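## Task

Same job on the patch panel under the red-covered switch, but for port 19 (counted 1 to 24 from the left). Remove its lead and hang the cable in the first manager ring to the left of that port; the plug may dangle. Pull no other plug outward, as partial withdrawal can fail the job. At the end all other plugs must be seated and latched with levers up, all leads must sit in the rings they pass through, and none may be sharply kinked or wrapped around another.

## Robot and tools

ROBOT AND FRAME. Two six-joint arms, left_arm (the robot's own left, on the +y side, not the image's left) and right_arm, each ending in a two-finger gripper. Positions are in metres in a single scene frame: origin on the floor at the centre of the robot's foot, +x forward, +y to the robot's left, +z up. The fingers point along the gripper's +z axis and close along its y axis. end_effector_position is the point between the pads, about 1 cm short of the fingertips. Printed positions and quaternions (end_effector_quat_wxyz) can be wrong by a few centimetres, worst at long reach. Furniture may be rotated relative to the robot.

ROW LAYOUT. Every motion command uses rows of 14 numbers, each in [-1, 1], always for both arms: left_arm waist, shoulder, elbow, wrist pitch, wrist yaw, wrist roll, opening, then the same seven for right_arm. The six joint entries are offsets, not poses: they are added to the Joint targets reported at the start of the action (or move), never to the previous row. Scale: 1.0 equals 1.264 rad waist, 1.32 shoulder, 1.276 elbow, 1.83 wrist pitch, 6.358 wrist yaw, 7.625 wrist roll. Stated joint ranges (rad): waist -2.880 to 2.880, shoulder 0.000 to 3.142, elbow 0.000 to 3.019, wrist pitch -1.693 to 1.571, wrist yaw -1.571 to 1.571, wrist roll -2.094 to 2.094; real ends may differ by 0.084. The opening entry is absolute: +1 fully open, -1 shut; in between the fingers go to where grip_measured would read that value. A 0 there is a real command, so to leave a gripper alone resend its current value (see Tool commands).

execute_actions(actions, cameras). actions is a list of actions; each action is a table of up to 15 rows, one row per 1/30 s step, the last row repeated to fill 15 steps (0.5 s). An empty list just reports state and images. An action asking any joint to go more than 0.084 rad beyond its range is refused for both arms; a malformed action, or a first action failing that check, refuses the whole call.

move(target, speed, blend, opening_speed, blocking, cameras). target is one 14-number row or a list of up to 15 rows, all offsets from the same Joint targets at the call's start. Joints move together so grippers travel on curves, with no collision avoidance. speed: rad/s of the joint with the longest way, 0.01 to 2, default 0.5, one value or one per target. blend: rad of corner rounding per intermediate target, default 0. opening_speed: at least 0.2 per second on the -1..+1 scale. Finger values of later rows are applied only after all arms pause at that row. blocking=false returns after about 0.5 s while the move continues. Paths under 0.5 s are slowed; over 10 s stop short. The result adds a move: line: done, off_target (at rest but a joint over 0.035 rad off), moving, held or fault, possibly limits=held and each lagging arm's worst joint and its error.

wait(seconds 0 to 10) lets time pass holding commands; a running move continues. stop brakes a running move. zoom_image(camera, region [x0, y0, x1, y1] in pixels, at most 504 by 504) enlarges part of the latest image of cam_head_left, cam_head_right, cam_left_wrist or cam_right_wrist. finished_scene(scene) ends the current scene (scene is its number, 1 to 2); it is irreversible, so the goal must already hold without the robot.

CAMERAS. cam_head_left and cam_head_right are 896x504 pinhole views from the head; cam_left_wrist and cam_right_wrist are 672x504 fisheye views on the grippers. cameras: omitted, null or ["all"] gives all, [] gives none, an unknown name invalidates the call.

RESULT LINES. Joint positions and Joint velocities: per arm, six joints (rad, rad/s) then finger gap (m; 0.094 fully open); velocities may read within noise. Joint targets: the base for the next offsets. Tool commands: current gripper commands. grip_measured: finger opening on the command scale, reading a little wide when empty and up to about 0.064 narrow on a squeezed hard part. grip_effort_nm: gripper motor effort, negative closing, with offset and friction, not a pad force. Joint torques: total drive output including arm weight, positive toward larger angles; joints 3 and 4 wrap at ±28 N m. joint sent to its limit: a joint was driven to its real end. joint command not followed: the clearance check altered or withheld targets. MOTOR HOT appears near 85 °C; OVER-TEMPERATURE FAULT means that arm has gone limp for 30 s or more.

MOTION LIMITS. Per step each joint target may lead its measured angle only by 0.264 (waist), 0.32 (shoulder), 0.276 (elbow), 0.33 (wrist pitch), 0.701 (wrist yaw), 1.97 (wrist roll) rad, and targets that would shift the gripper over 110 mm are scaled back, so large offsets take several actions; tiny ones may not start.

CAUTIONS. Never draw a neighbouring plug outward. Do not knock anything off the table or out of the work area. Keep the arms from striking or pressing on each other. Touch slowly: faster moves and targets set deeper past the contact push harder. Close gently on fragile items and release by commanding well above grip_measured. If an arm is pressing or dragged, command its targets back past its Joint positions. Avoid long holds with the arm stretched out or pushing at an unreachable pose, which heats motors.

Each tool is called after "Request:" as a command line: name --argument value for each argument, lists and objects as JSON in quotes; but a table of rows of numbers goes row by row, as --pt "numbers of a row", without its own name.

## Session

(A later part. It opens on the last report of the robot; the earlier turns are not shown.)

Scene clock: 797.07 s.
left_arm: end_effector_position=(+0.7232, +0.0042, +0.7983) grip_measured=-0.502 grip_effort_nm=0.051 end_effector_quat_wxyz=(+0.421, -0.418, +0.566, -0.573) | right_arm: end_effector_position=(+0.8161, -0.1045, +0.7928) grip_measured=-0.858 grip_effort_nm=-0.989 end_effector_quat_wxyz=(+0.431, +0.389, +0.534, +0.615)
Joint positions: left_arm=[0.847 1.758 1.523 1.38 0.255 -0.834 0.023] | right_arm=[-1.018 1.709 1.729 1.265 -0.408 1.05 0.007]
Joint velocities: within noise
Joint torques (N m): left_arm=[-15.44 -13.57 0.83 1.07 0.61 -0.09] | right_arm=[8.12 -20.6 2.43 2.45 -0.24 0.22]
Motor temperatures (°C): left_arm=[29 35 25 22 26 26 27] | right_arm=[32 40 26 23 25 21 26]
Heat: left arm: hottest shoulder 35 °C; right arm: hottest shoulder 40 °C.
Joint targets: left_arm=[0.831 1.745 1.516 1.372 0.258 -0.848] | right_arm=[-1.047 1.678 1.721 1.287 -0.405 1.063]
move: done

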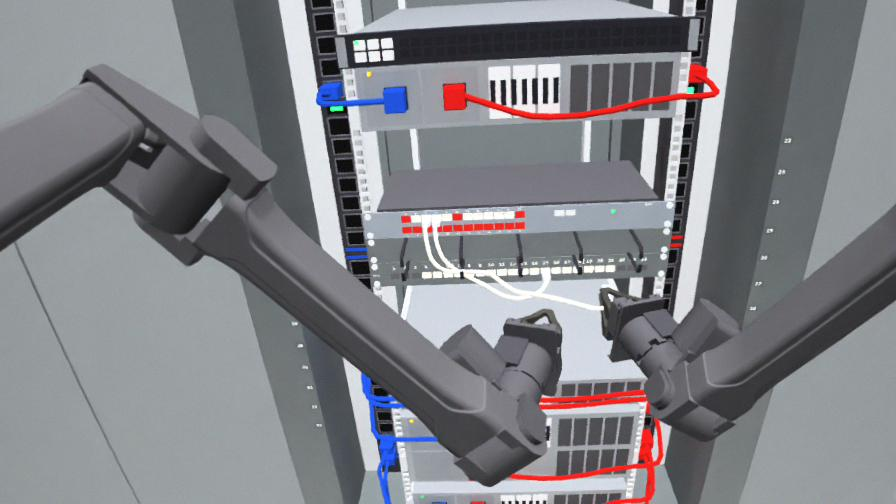

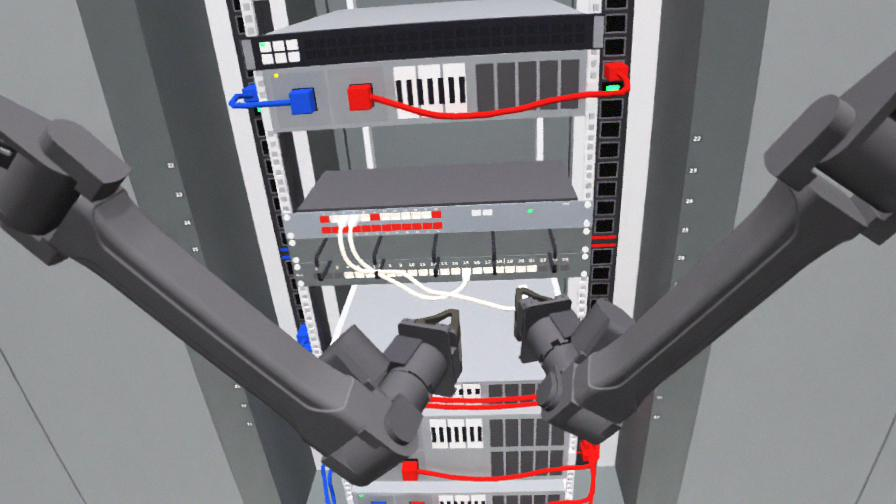

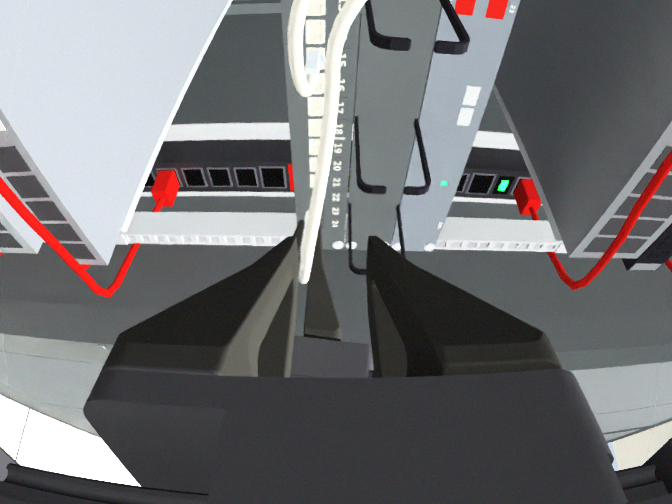

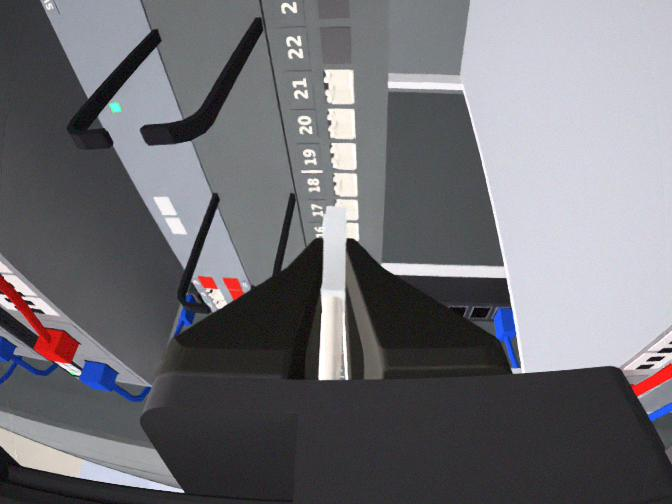

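Request:
move --target '[0,0.0402,0.1481,-0.0869,0,0,-0.5,0,0,0,0,0,0,-1]' --speed 0.3

Request:
zoom_image --camera "cam_left_wrist" --region '[240, 100, 430, 380]'

Scene clock: 828.93 s.
left_arm: end_effector_position=(+0.7851, +0.0077, +0.8004) grip_measured=-0.502 grip_effort_nm=0.056 end_effector_quat_wxyz=(+0.422, -0.418, +0.565, -0.573) | right_arm: end_effector_position=(+0.8161, -0.1045, +0.7928) grip_measured=-0.858 grip_effort_nm=-0.994 end_effector_quat_wxyz=(+0.431, +0.389, +0.534, +0.615)
Joint positions: left_arm=[0.847 1.763 1.691 1.222 0.256 -0.835 0.023] | right_arm=[-1.018 1.709 1.729 1.265 -0.408 1.05 0.007]
Joint velocities: within noise
Joint torques (N m): left_arm=[-15.56 -11.75 3.48 1.13 0.6 -0.08] | right_arm=[8.06 -20.42 2.47 2.41 -0.24 0.22]
Motor temperatures (°C): left_arm=[29 37 24 22 26 26 27] | right_arm=[31 40 26 23 25 21 26]
Heat: left arm: hottest shoulder 37 °C; right arm: hottest shoulder 40 °C.
Joint targets: left_arm=[0.831 1.798 1.705 1.213 0.258 -0.848] | right_arm=[-1.047 1.678 1.721 1.287 -0.405 1.063]
move: done

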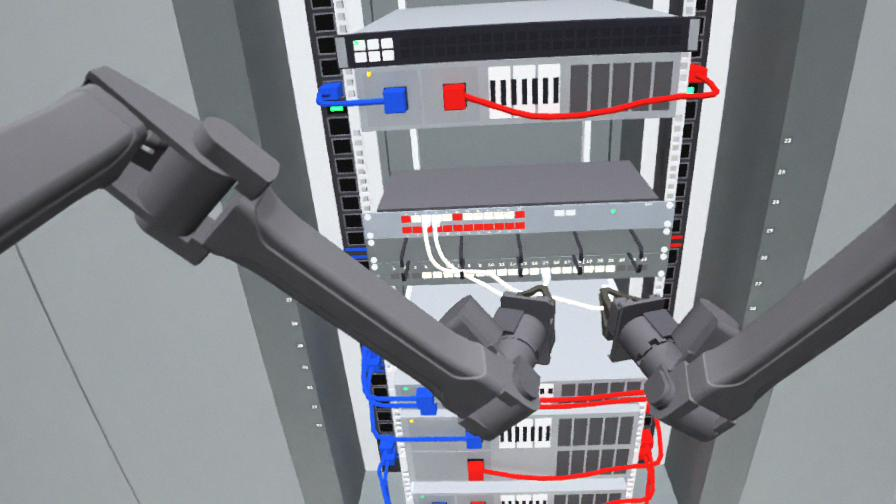

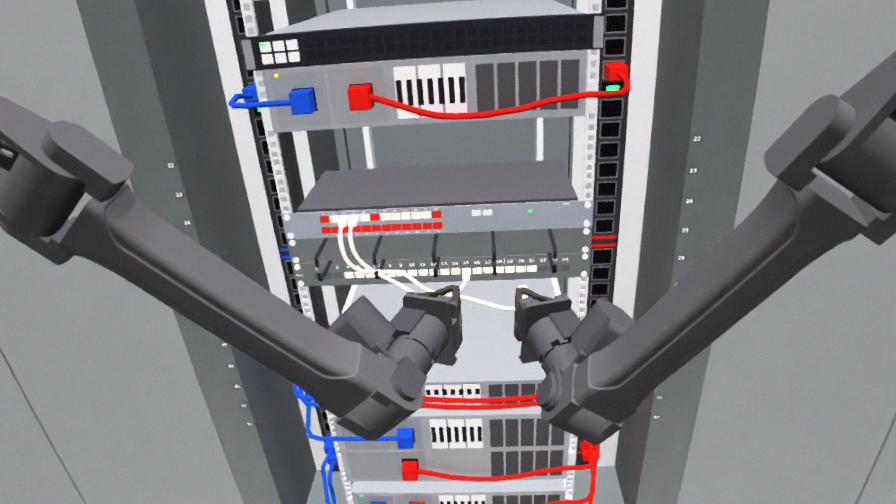

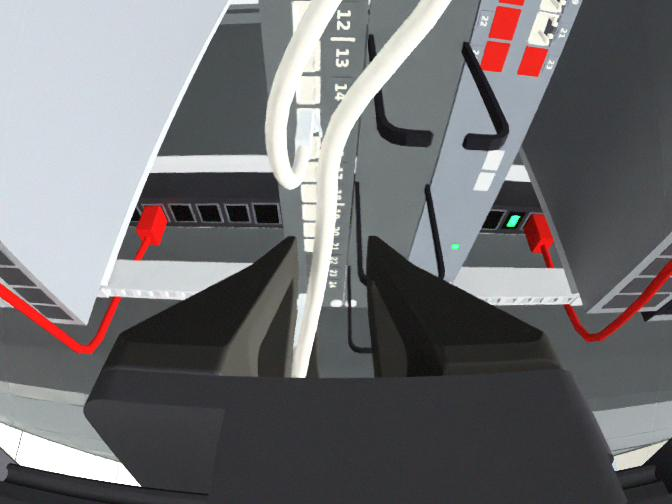

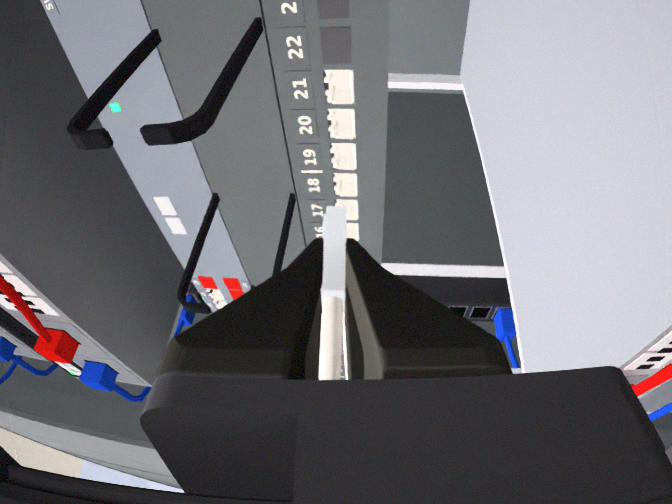

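Scaled by 1.800 from the camera's 672x504 image, which has a finer 960x720 frame.

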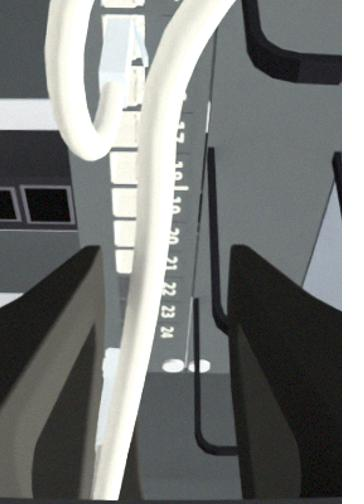

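Request:
move --target '[0,0.0095,0,0,0,0,-0.5,0,0,0,0,0,0,-1]' --speed 0.1 --cameras '["cam_left_wrist"]'

Request:
zoom_image --camera "cam_left_wrist" --region '[240, 100, 430, 380]'

Scene clock: 846.90 s.
left_arm: end_effector_position=(+0.7783, +0.0012, +0.7931) grip_measured=-0.502 grip_effort_nm=0.051 end_effector_quat_wxyz=(+0.416, -0.418, +0.569, -0.573) | right_arm: end_effector_position=(+0.8161, -0.1045, +0.7928) grip_measured=-0.858 grip_effort_nm=-0.999 end_effector_quat_wxyz=(+0.431, +0.389, +0.534, +0.615)
Joint positions: left_arm=[0.847 1.777 1.691 1.22 0.256 -0.836 0.023] | right_arm=[-1.018 1.709 1.729 1.265 -0.408 1.05 0.007]
Joint velocities: within noise
Joint torques (N m): left_arm=[-15.74 -11.63 3.3 1.09 0.6 -0.08] | right_arm=[8.23 -20.31 2.51 2.4 -0.24 0.22]
Motor temperatures (°C): left_arm=[30 37 25 22 26 26 27] | right_arm=[31 40 26 23 25 21 26]
Heat: left arm: hottest shoulder 37 °C; right arm: hottest shoulder 40 °C.
Joint targets: left_arm=[0.831 1.810 1.705 1.213 0.258 -0.848] | right_arm=[-1.047 1.678 1.721 1.287 -0.405 1.063]
move: done
Images, in order (width x height): cam_left_wrist 672x504.

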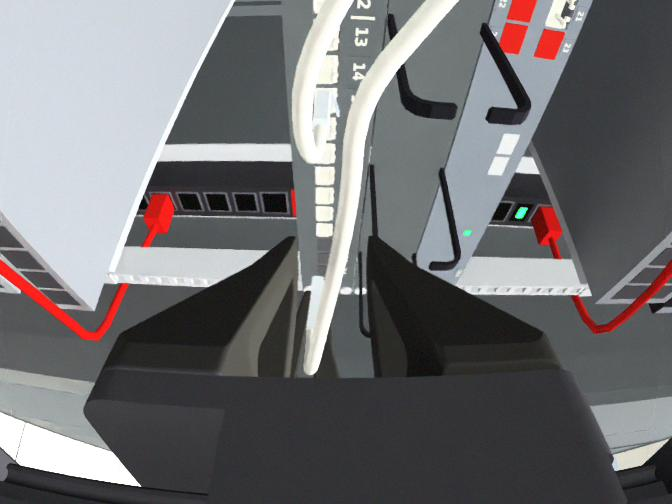

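Scaled by 1.800 from the camera's 672x504 image, which has a finer 960x720 frame.

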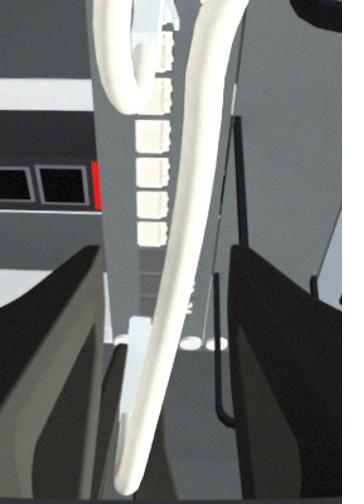

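Request:
move --target '[0,0,0,0,0,0,-1,0,0,0,0,0,0,-1]' --speed 0.1 --opening_speed 0.25

Request:
zoom_image --camera "cam_left_wrist" --region '[240, 100, 430, 380]'

Request:
zoom_image --camera "cam_head_right" --region '[290, 190, 610, 370]'

Scene clock: 860.97 s.
left_arm: end_effector_position=(+0.7783, +0.0012, +0.7931) grip_measured=-0.992 grip_effort_nm=-0.393 end_effector_quat_wxyz=(+0.416, -0.418, +0.569, -0.573) | right_arm: end_effector_position=(+0.8161, -0.1045, +0.7928) grip_measured=-0.858 grip_effort_nm=-0.999 end_effector_quat_wxyz=(+0.431, +0.389, +0.534, +0.615)
Joint positions: left_arm=[0.847 1.777 1.691 1.22 0.256 -0.836 0] | right_arm=[-1.018 1.709 1.729 1.265 -0.408 1.05 0.007]
Joint velocities: within noise
Joint torques (N m): left_arm=[-15.74 -11.63 3.4 1.1 0.59 -0.09] | right_arm=[8.12 -20.31 2.43 2.44 -0.23 0.22]
Motor temperatures (°C): left_arm=[30 37 25 22 27 26 27] | right_arm=[31 40 26 23 25 21 26]
Heat: left arm: hottest shoulder 37 °C; right arm: hottest shoulder 40 °C.
Joint targets: left_arm=[0.831 1.810 1.705 1.213 0.258 -0.848] | right_arm=[-1.047 1.678 1.721 1.287 -0.405 1.063]
move: done

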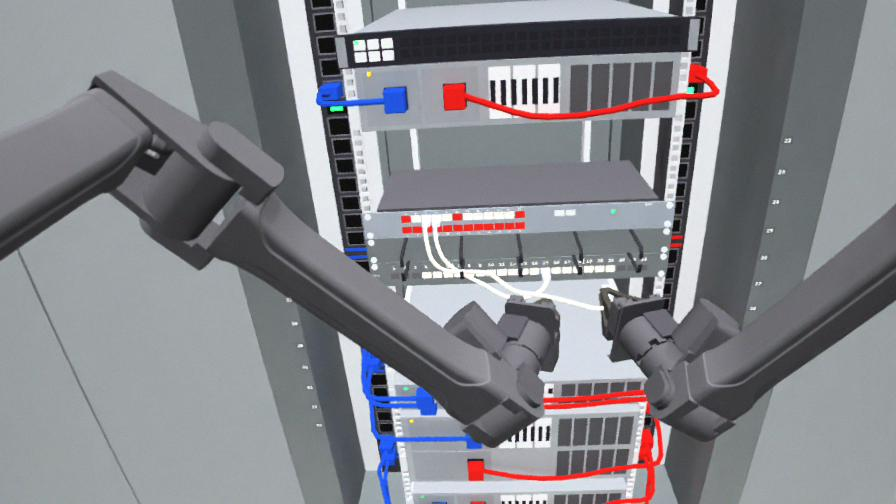

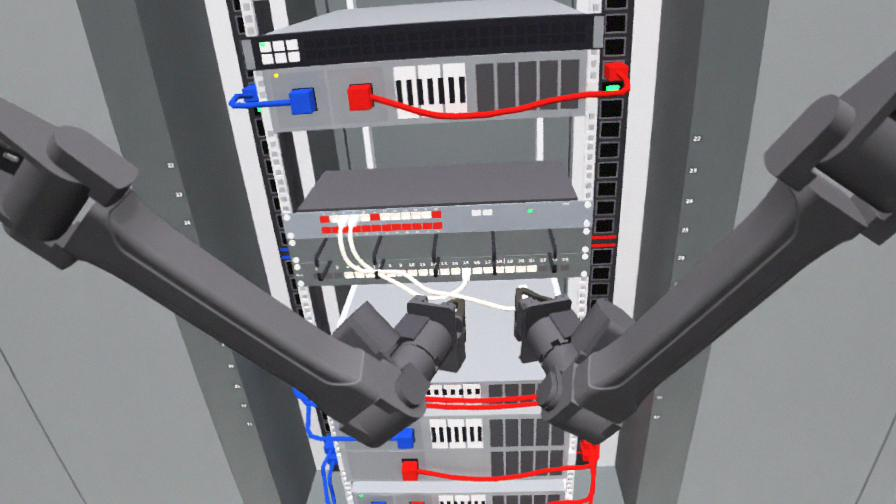

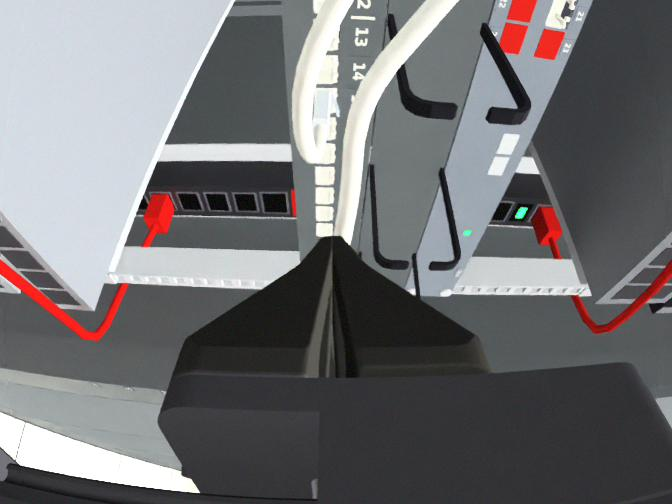

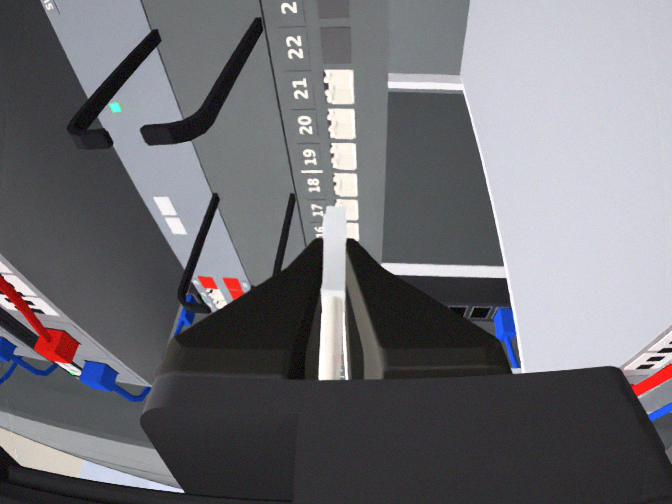

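Scaled by 1.800 from the camera's 672x504 image, which has a finer 960x720 frame.

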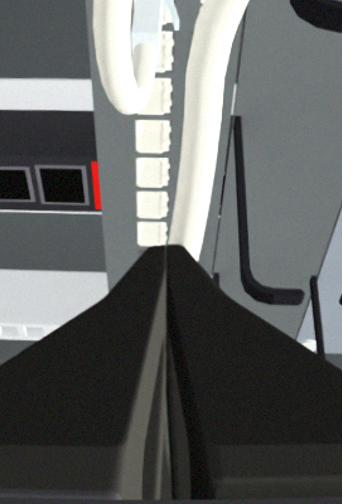

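Scaled by 1.575 from the camera's 896x504 image, which has a finer 1280x720 frame.

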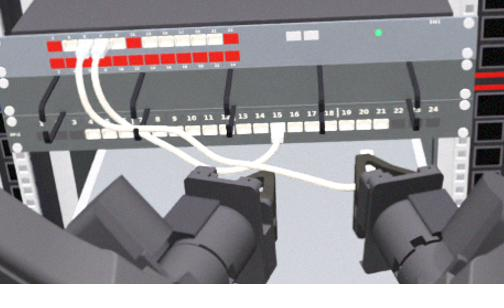

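Request:
move --pt "0 0 0 0 0 0 -0.5 0 0 0 0 0 0 -1" --pt "-0.0079 0 0.0502 -0.0339 0 0 -0.5 0 0 0 0 0 0 -1" --speed 0.15 --opening_speed 0.5 --cameras '["cam_left_wrist","cam_head_right"]'

Request:
zoom_image --camera "cam_left_wrist" --region '[240, 100, 430, 380]'

Scene clock: 890.10 s.
left_arm: end_effector_position=(+0.8007, -0.0006, +0.7997) grip_measured=-0.502 grip_effort_nm=0.056 end_effector_quat_wxyz=(+0.413, -0.419, +0.567, -0.576) | right_arm: end_effector_position=(+0.8161, -0.1045, +0.7928) grip_measured=-0.858 grip_effort_nm=-0.989 end_effector_quat_wxyz=(+0.431, +0.389, +0.534, +0.615)
Joint positions: left_arm=[0.838 1.779 1.752 1.16 0.256 -0.836 0.023] | right_arm=[-1.018 1.709 1.729 1.265 -0.408 1.05 0.007]
Joint velocities: within noise
Joint torques (N m): left_arm=[-15.97 -12.16 3.97 1.03 0.61 -0.08] | right_arm=[8.18 -20.01 2.44 2.47 -0.23 0.22]
Motor temperatures (°C): left_arm=[30 36 25 22 27 26 27] | right_arm=[31 40 26 23 25 21 27]
Heat: left arm: hottest shoulder 36 °C; right arm: hottest shoulder 40 °C.
Joint targets: left_arm=[0.821 1.810 1.769 1.151 0.258 -0.848] | right_arm=[-1.047 1.678 1.721 1.287 -0.405 1.063]
move: done
Images, in order (width x height): cam_head_right 896x504, cam_left_wrist 672x504.

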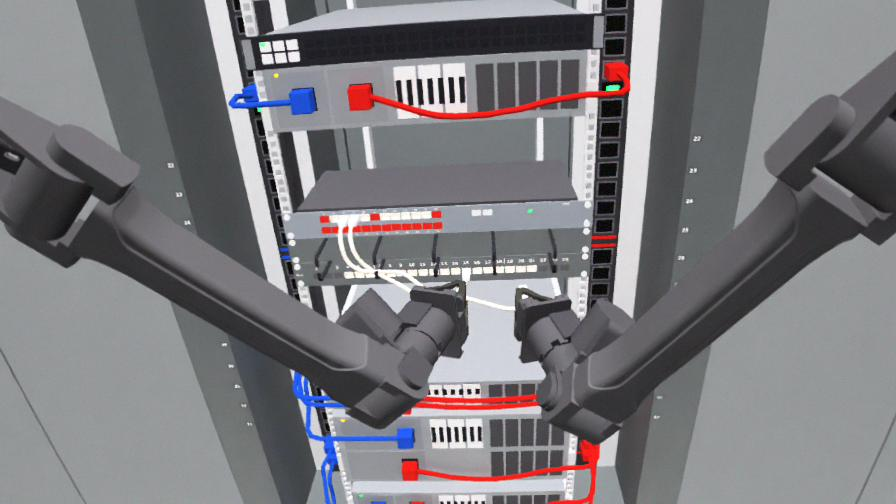

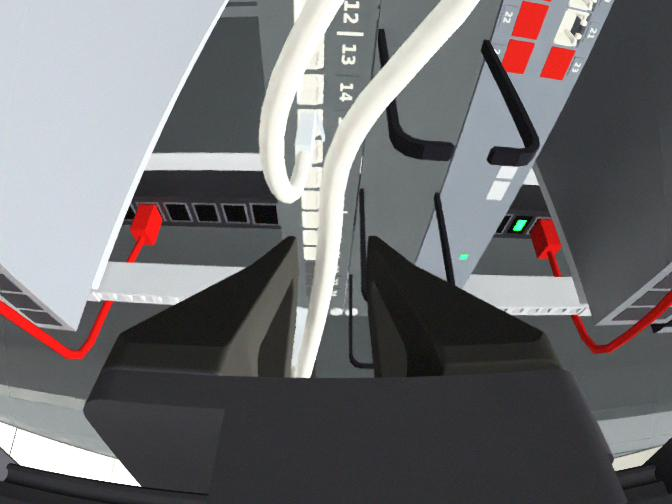

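Scaled by 1.800 from the camera's 672x504 image, which has a finer 960x720 frame.

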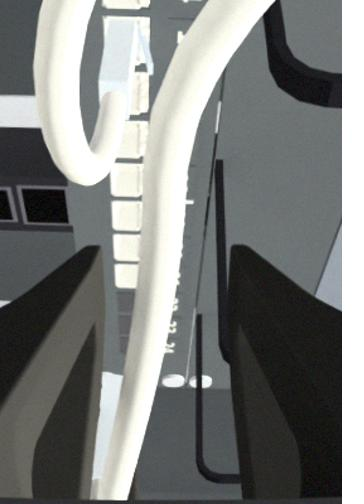

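Request:
move --target '[0,0,0,0,0,0,-0.9,0,0,0,0,0,0,-1]' --speed 0.1 --opening_speed 0.25 --cameras '["cam_left_wrist","cam_head_right"]'

Request:
zoom_image --camera "cam_left_wrist" --region '[240, 100, 430, 380]'

Scene clock: 902.77 s.
left_arm: end_effector_position=(+0.8006, -0.0009, +0.7993) grip_measured=-0.894 grip_effort_nm=-0.813 end_effector_quat_wxyz=(+0.412, -0.420, +0.567, -0.576) | right_arm: end_effector_position=(+0.8168, -0.1050, +0.7941) grip_measured=-0.858 grip_effort_nm=-1.004 end_effector_quat_wxyz=(+0.431, +0.388, +0.533, +0.616)
Joint positions: left_arm=[0.838 1.779 1.752 1.158 0.256 -0.836 0.005] | right_arm=[-1.018 1.707 1.729 1.265 -0.41 1.051 0.007]
Joint velocities: within noise
Joint torques (N m): left_arm=[-15.97 -12.04 3.96 1.13 0.6 -0.09] | right_arm=[8.41 -20.01 2.48 2.47 -0.18 0.21]
Motor temperatures (°C): left_arm=[30 36 25 22 27 26 27] | right_arm=[31 40 26 23 25 21 27]
Heat: left arm: hottest shoulder 36 °C; right arm: hottest shoulder 40 °C.
Joint targets: left_arm=[0.821 1.810 1.769 1.151 0.258 -0.848] | right_arm=[-1.047 1.678 1.721 1.287 -0.406 1.063]
move: done
Images, in order (width x height): cam_head_right 896x504, cam_left_wrist 672x504.

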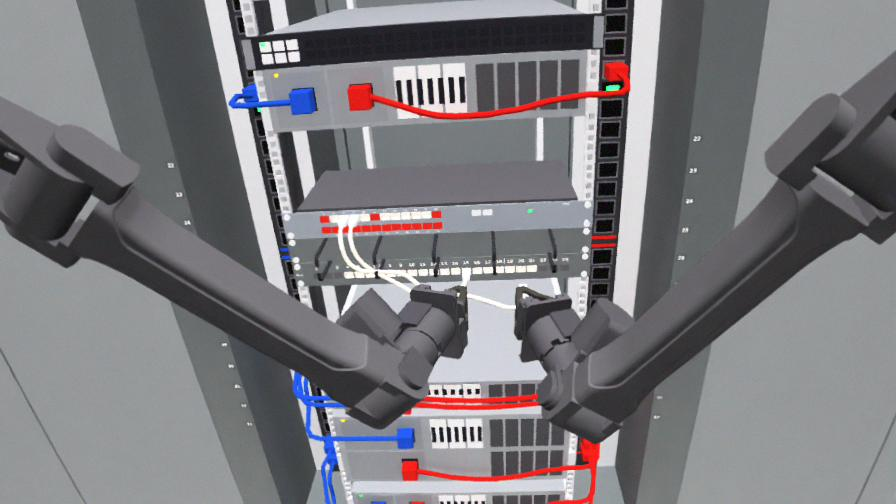

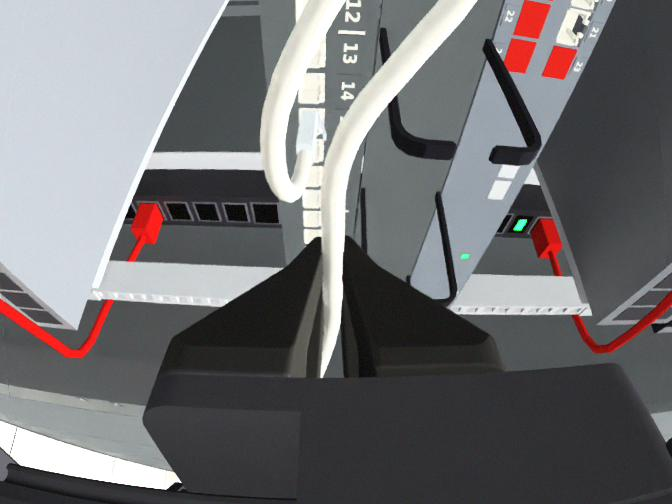

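Scaled by 1.800 from the camera's 672x504 image, which has a finer 960x720 frame.

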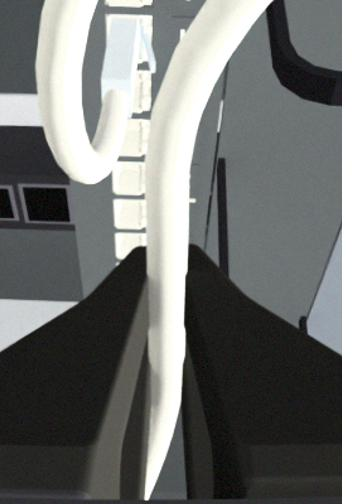

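Request:
move --target '[0,0,0,0,0,0,-1,0,0,0,0,0,0,-0.65]' --speed 0.1 --opening_speed 0.3

Request:
zoom_image --camera "cam_left_wrist" --region '[240, 100, 430, 380]'

Request:
zoom_image --camera "cam_right_wrist" --region '[240, 170, 430, 380]'

Request:
zoom_image --camera "cam_head_right" --region '[400, 240, 600, 360]'

Request:
zoom_image --camera "cam_head_left" --region '[490, 240, 690, 360]'

Scene clock: 919.77 s.
left_arm: end_effector_position=(+0.8019, -0.0003, +0.8000) grip_measured=-0.904 grip_effort_nm=-1.057 end_effector_quat_wxyz=(+0.414, -0.419, +0.566, -0.576) | right_arm: end_effector_position=(+0.8190, -0.1122, +0.7944) grip_measured=-0.652 grip_effort_nm=0.110 end_effector_quat_wxyz=(+0.437, +0.387, +0.533, +0.613)
Joint positions: left_arm=[0.838 1.779 1.755 1.158 0.256 -0.836 0.005] | right_arm=[-1.028 1.702 1.729 1.269 -0.408 1.052 0.016]
Joint velocities: within noise
Joint torques (N m): left_arm=[-15.91 -12.16 3.77 1.11 0.6 -0.08] | right_arm=[8.76 -19.9 2.52 2.32 -0.23 0.22]
Motor temperatures (°C): left_arm=[30 36 26 22 27 26 28] | right_arm=[31 44 26 23 25 21 27]
Heat: left arm: hottest shoulder 36 °C; right arm: hottest shoulder 44 °C.
Joint targets: left_arm=[0.821 1.810 1.769 1.151 0.258 -0.848] | right_arm=[-1.047 1.678 1.721 1.287 -0.405 1.063]
move: done

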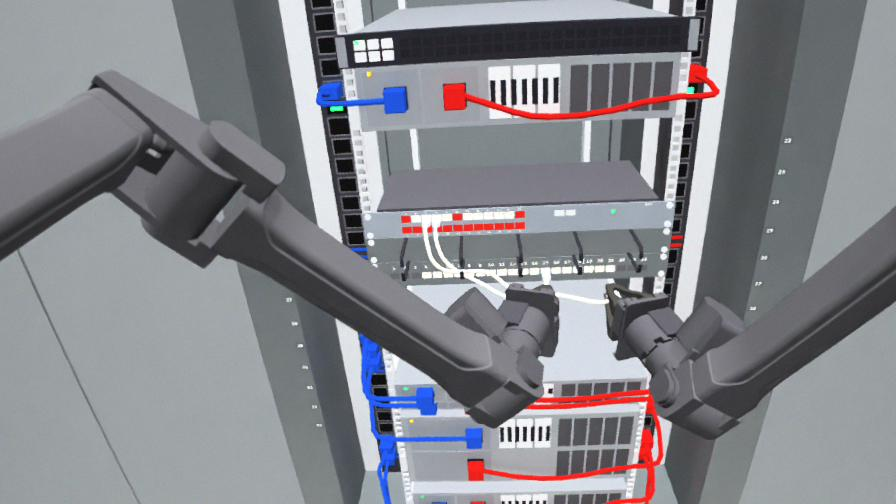

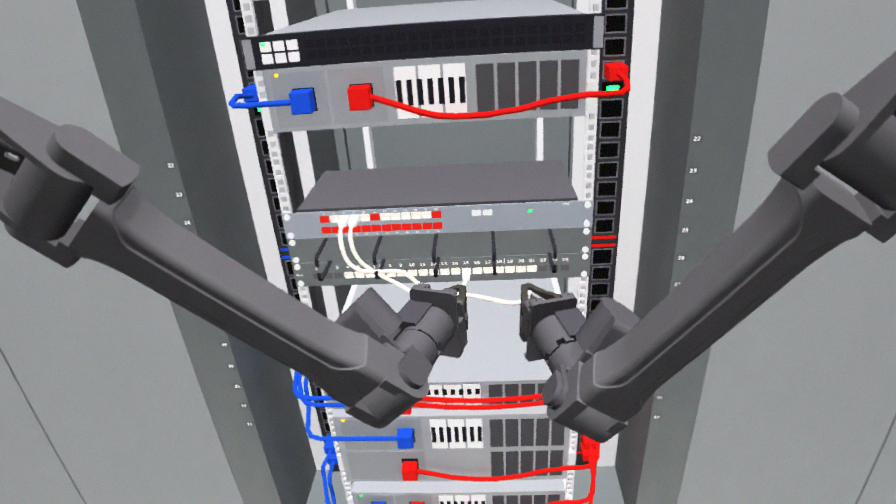

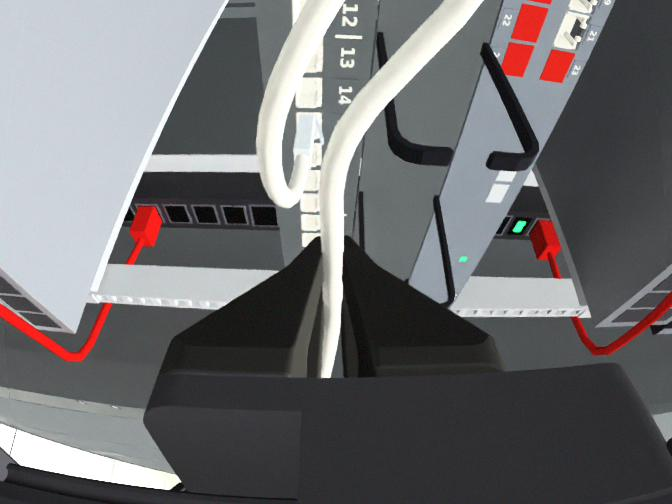

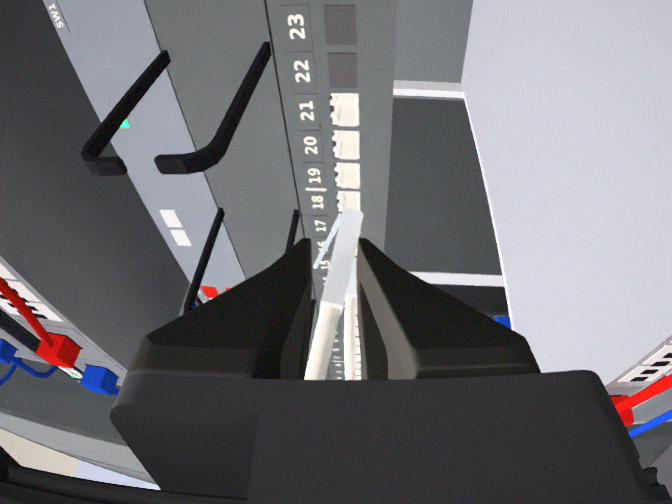

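Scaled by 1.800 from the camera's 672x504 image, which has a finer 960x720 frame.

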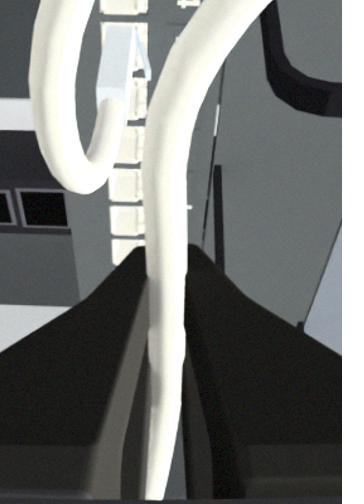

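Scaled by 2.400 from the camera's 672x504 image, which has a finer 960x720 frame.

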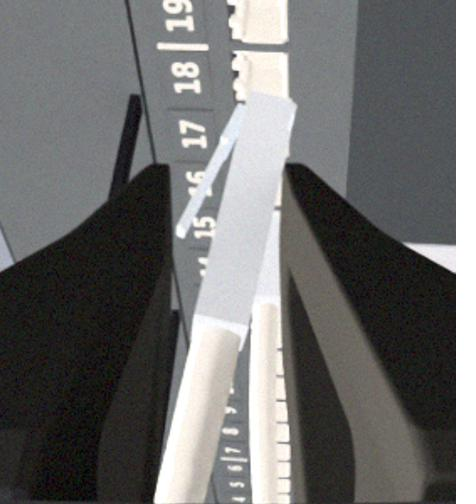

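Scaled by 2.520 from the camera's 896x504 image, which has a finer 1280x720 frame.

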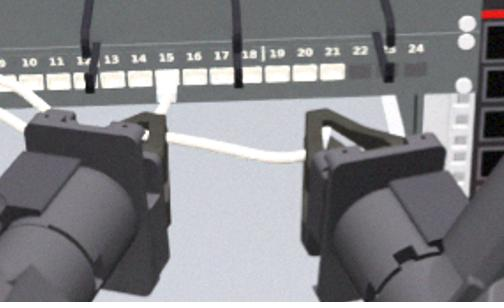

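Scaled by 2.520 from the camera's 896x504 image, which has a finer 1280x720 frame.

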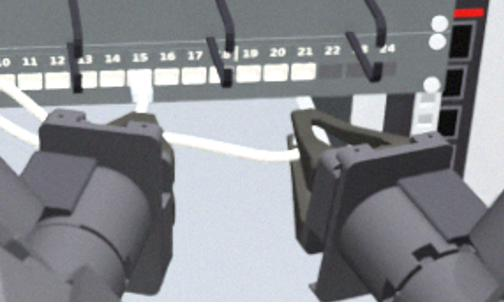

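Request:
move --pt "0 0 0 0 0 0 -1 0 0 0 0 0 0 -0.48" --pt "0 0 0 0 0 0 -1 -0.0222 -0.0432 -0.1818 0.0683 -0.0181 0.0016 -0.48" --speed 0.2 --opening_speed 0.3

Request:
zoom_image --camera "cam_right_wrist" --region '[200, 60, 470, 380]'

Request:
zoom_image --camera "cam_head_right" --region '[400, 240, 600, 360]'

Request:
zoom_image --camera "cam_head_left" --region '[490, 240, 690, 360]'

Scene clock: 968.47 s.
left_arm: end_effector_position=(+0.8019, -0.0003, +0.8000) grip_measured=-0.904 grip_effort_nm=-1.062 end_effector_quat_wxyz=(+0.414, -0.419, +0.566, -0.576) | right_arm: end_effector_position=(+0.7446, -0.1055, +0.7941) grip_measured=-0.481 grip_effort_nm=0.105 end_effector_quat_wxyz=(+0.401, +0.353, +0.557, +0.635)
Joint positions: left_arm=[0.838 1.779 1.755 1.158 0.256 -0.836 0.005] | right_arm=[-1.056 1.648 1.497 1.393 -0.517 1.061 0.024]
Joint velocities: within noise
Joint torques (N m): left_arm=[-16.03 -12.28 3.74 1.13 0.6 -0.08] | right_arm=[7.82 -18.55 1.07 2.29 -0.45 0.24]
Motor temperatures (°C): left_arm=[30 36 25 22 27 26 29] | right_arm=[31 45 26 23 25 21 25]
Heat: left arm: hottest shoulder 36 °C; right arm: hottest shoulder 45 °C.
Joint targets: left_arm=[0.821 1.810 1.769 1.151 0.258 -0.848] | right_arm=[-1.075 1.621 1.489 1.412 -0.520 1.075]
move: done

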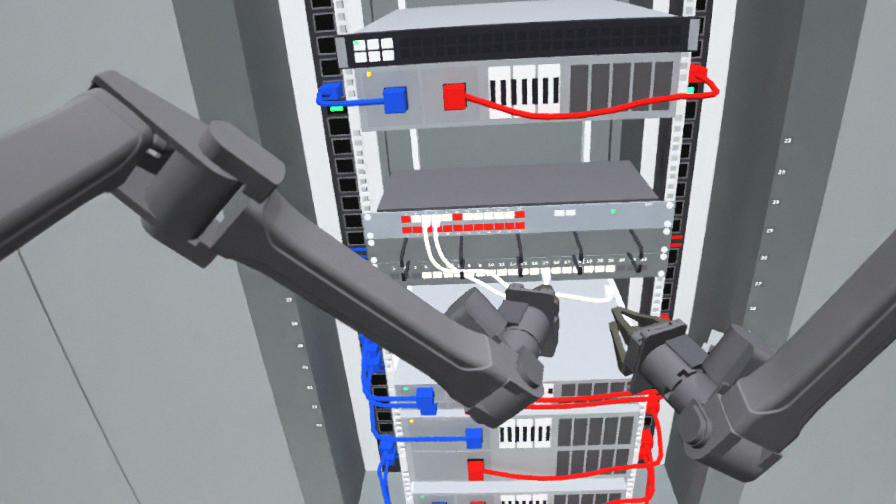

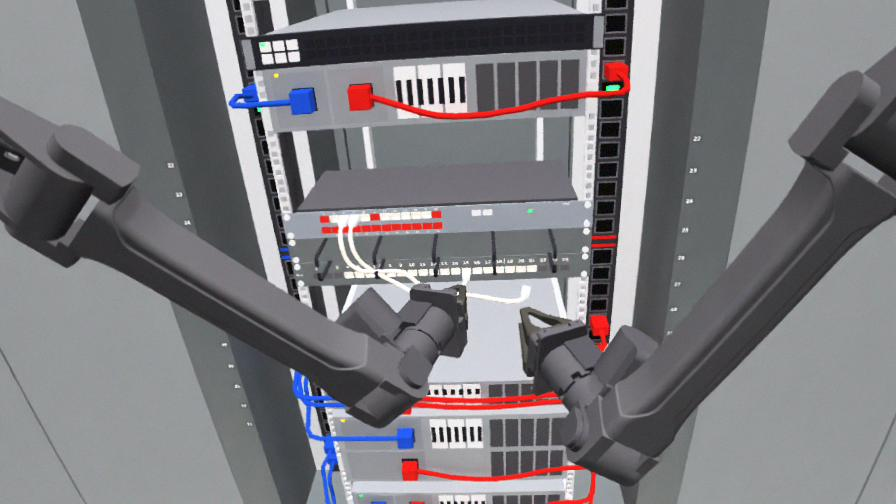

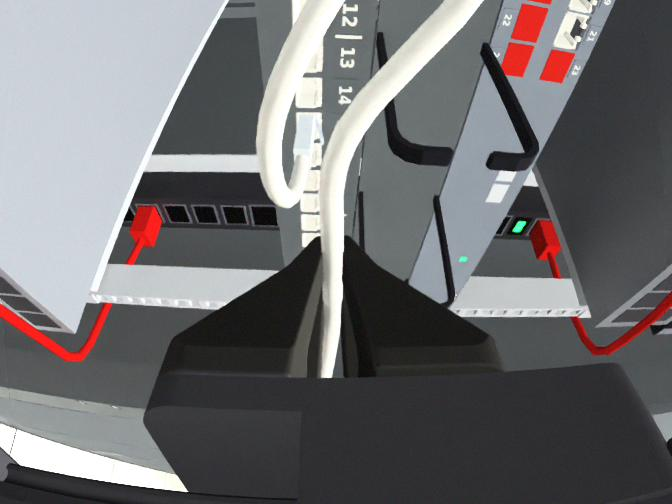

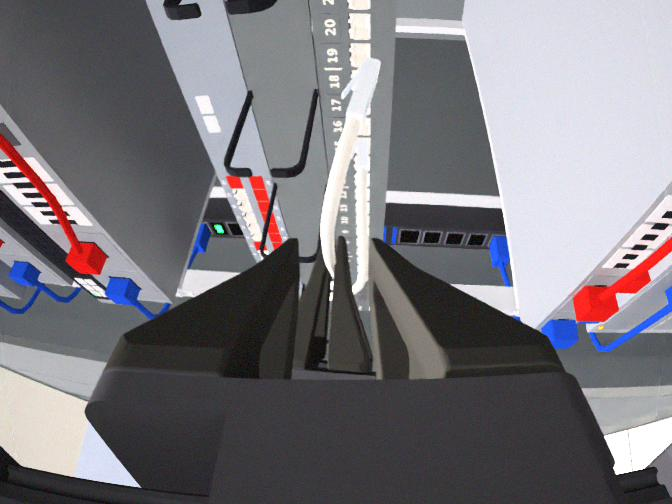

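Scaled by 1.575 from the camera's 672x504 image, which has a finer 960x720 frame.

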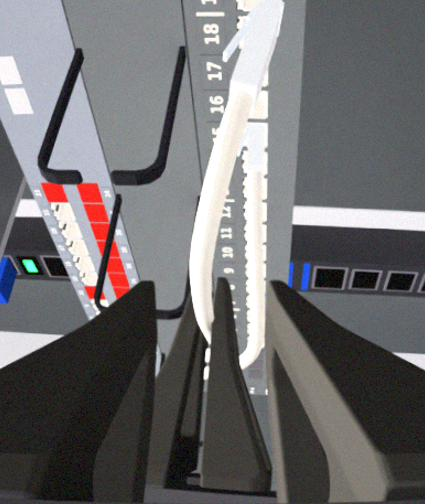

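Scaled by 2.520 from the camera's 896x504 image, which has a finer 1280x720 frame.

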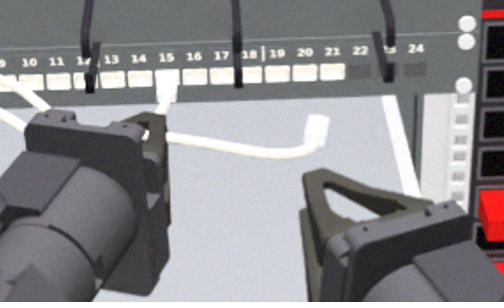

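Scaled by 2.520 from the camera's 896x504 image, which has a finer 1280x720 frame.

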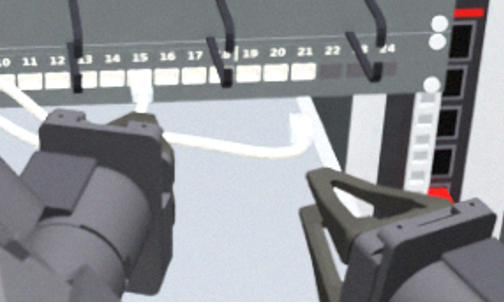

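Request:
move --target '[0,0,0,0,0,0,-1,0.053,0.034,0.0785,-0.058,0.0025,-0.0073,-0.48]' --speed 0.15

Request:
zoom_image --camera "cam_right_wrist" --region '[200, 60, 470, 380]'

Request:
zoom_image --camera "cam_head_right" --region '[400, 240, 600, 360]'

Scene clock: 1015.70 s.
left_arm: end_effector_position=(+0.8019, -0.0003, +0.8000) grip_measured=-0.904 grip_effort_nm=-1.062 end_effector_quat_wxyz=(+0.414, -0.419, +0.566, -0.576) | right_arm: end_effector_position=(+0.7742, -0.0960, +0.8062) grip_measured=-0.481 grip_effort_nm=0.110 end_effector_quat_wxyz=(+0.405, +0.353, +0.552, +0.637)
Joint positions: left_arm=[0.838 1.779 1.755 1.158 0.256 -0.836 0.005] | right_arm=[-1.025 1.646 1.57 1.315 -0.507 1.034 0.024]
Joint velocities: within noise
Joint torques (N m): left_arm=[-15.79 -12.34 3.74 1.16 0.6 -0.08] | right_arm=[11.22 -15.33 3.9 1.11 -0.24 -0.05]
Motor temperatures (°C): left_arm=[30 36 25 22 27 26 30] | right_arm=[31 45 25 23 25 21 25]
Heat: left arm: hottest shoulder 36 °C; right arm: hottest shoulder 45 °C.
Joint targets: left_arm=[0.821 1.810 1.769 1.151 0.258 -0.848] | right_arm=[-1.008 1.665 1.589 1.306 -0.505 1.019]
move: done

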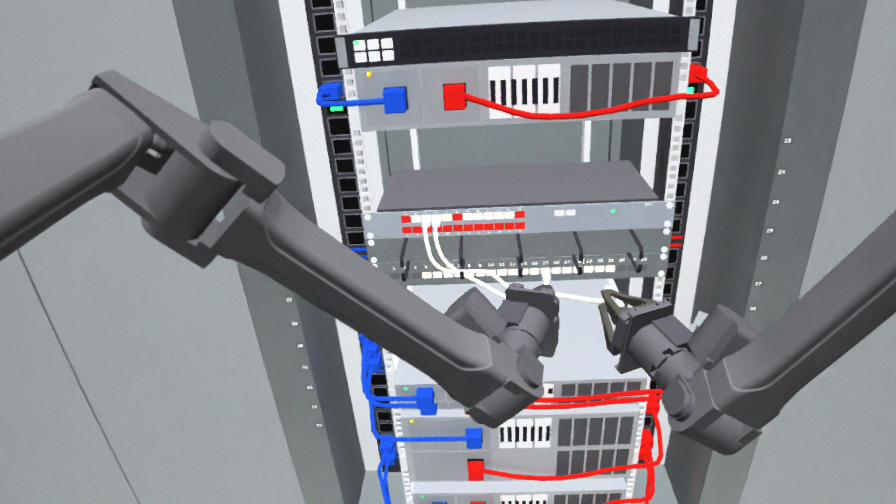

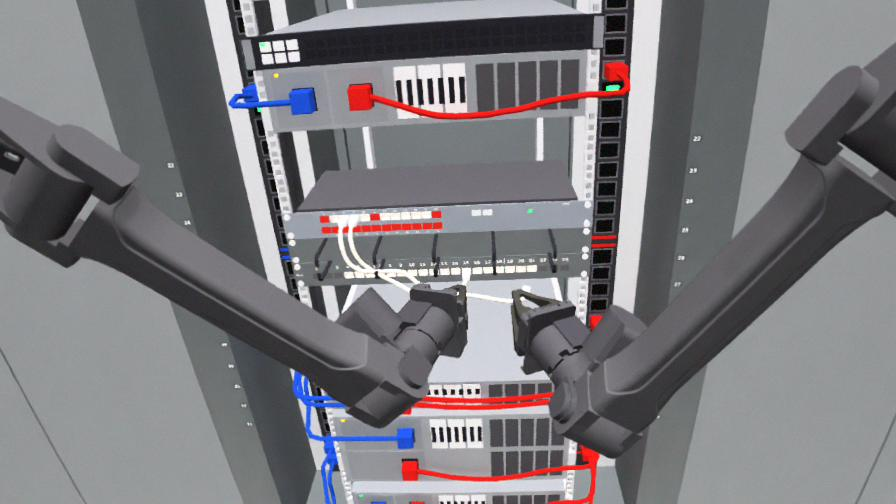

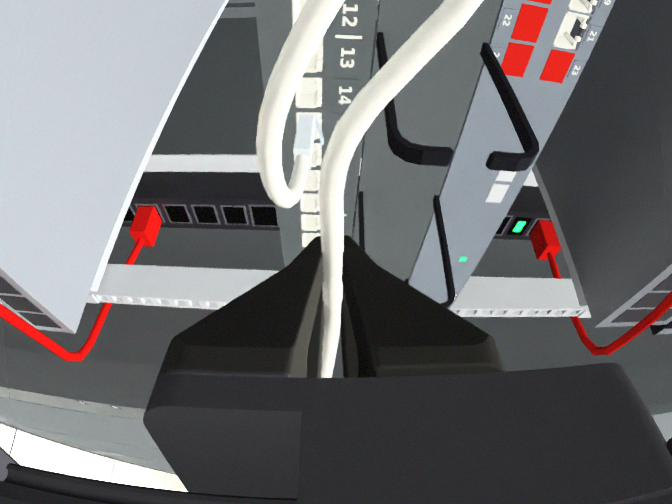

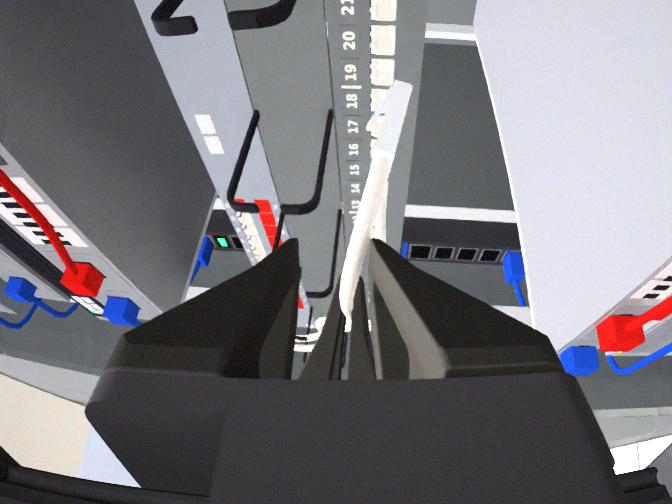

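Scaled by 1.575 from the camera's 672x504 image, which has a finer 960x720 frame.

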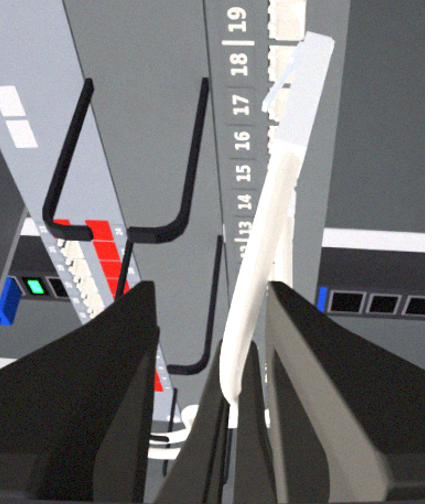

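Scaled by 2.520 from the camera's 896x504 image, which has a finer 1280x720 frame.

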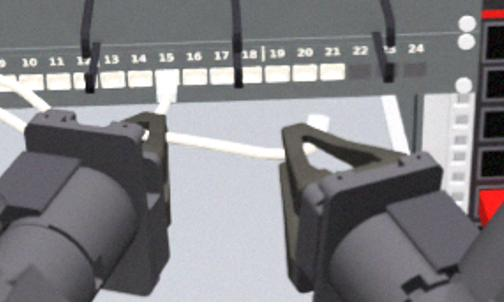

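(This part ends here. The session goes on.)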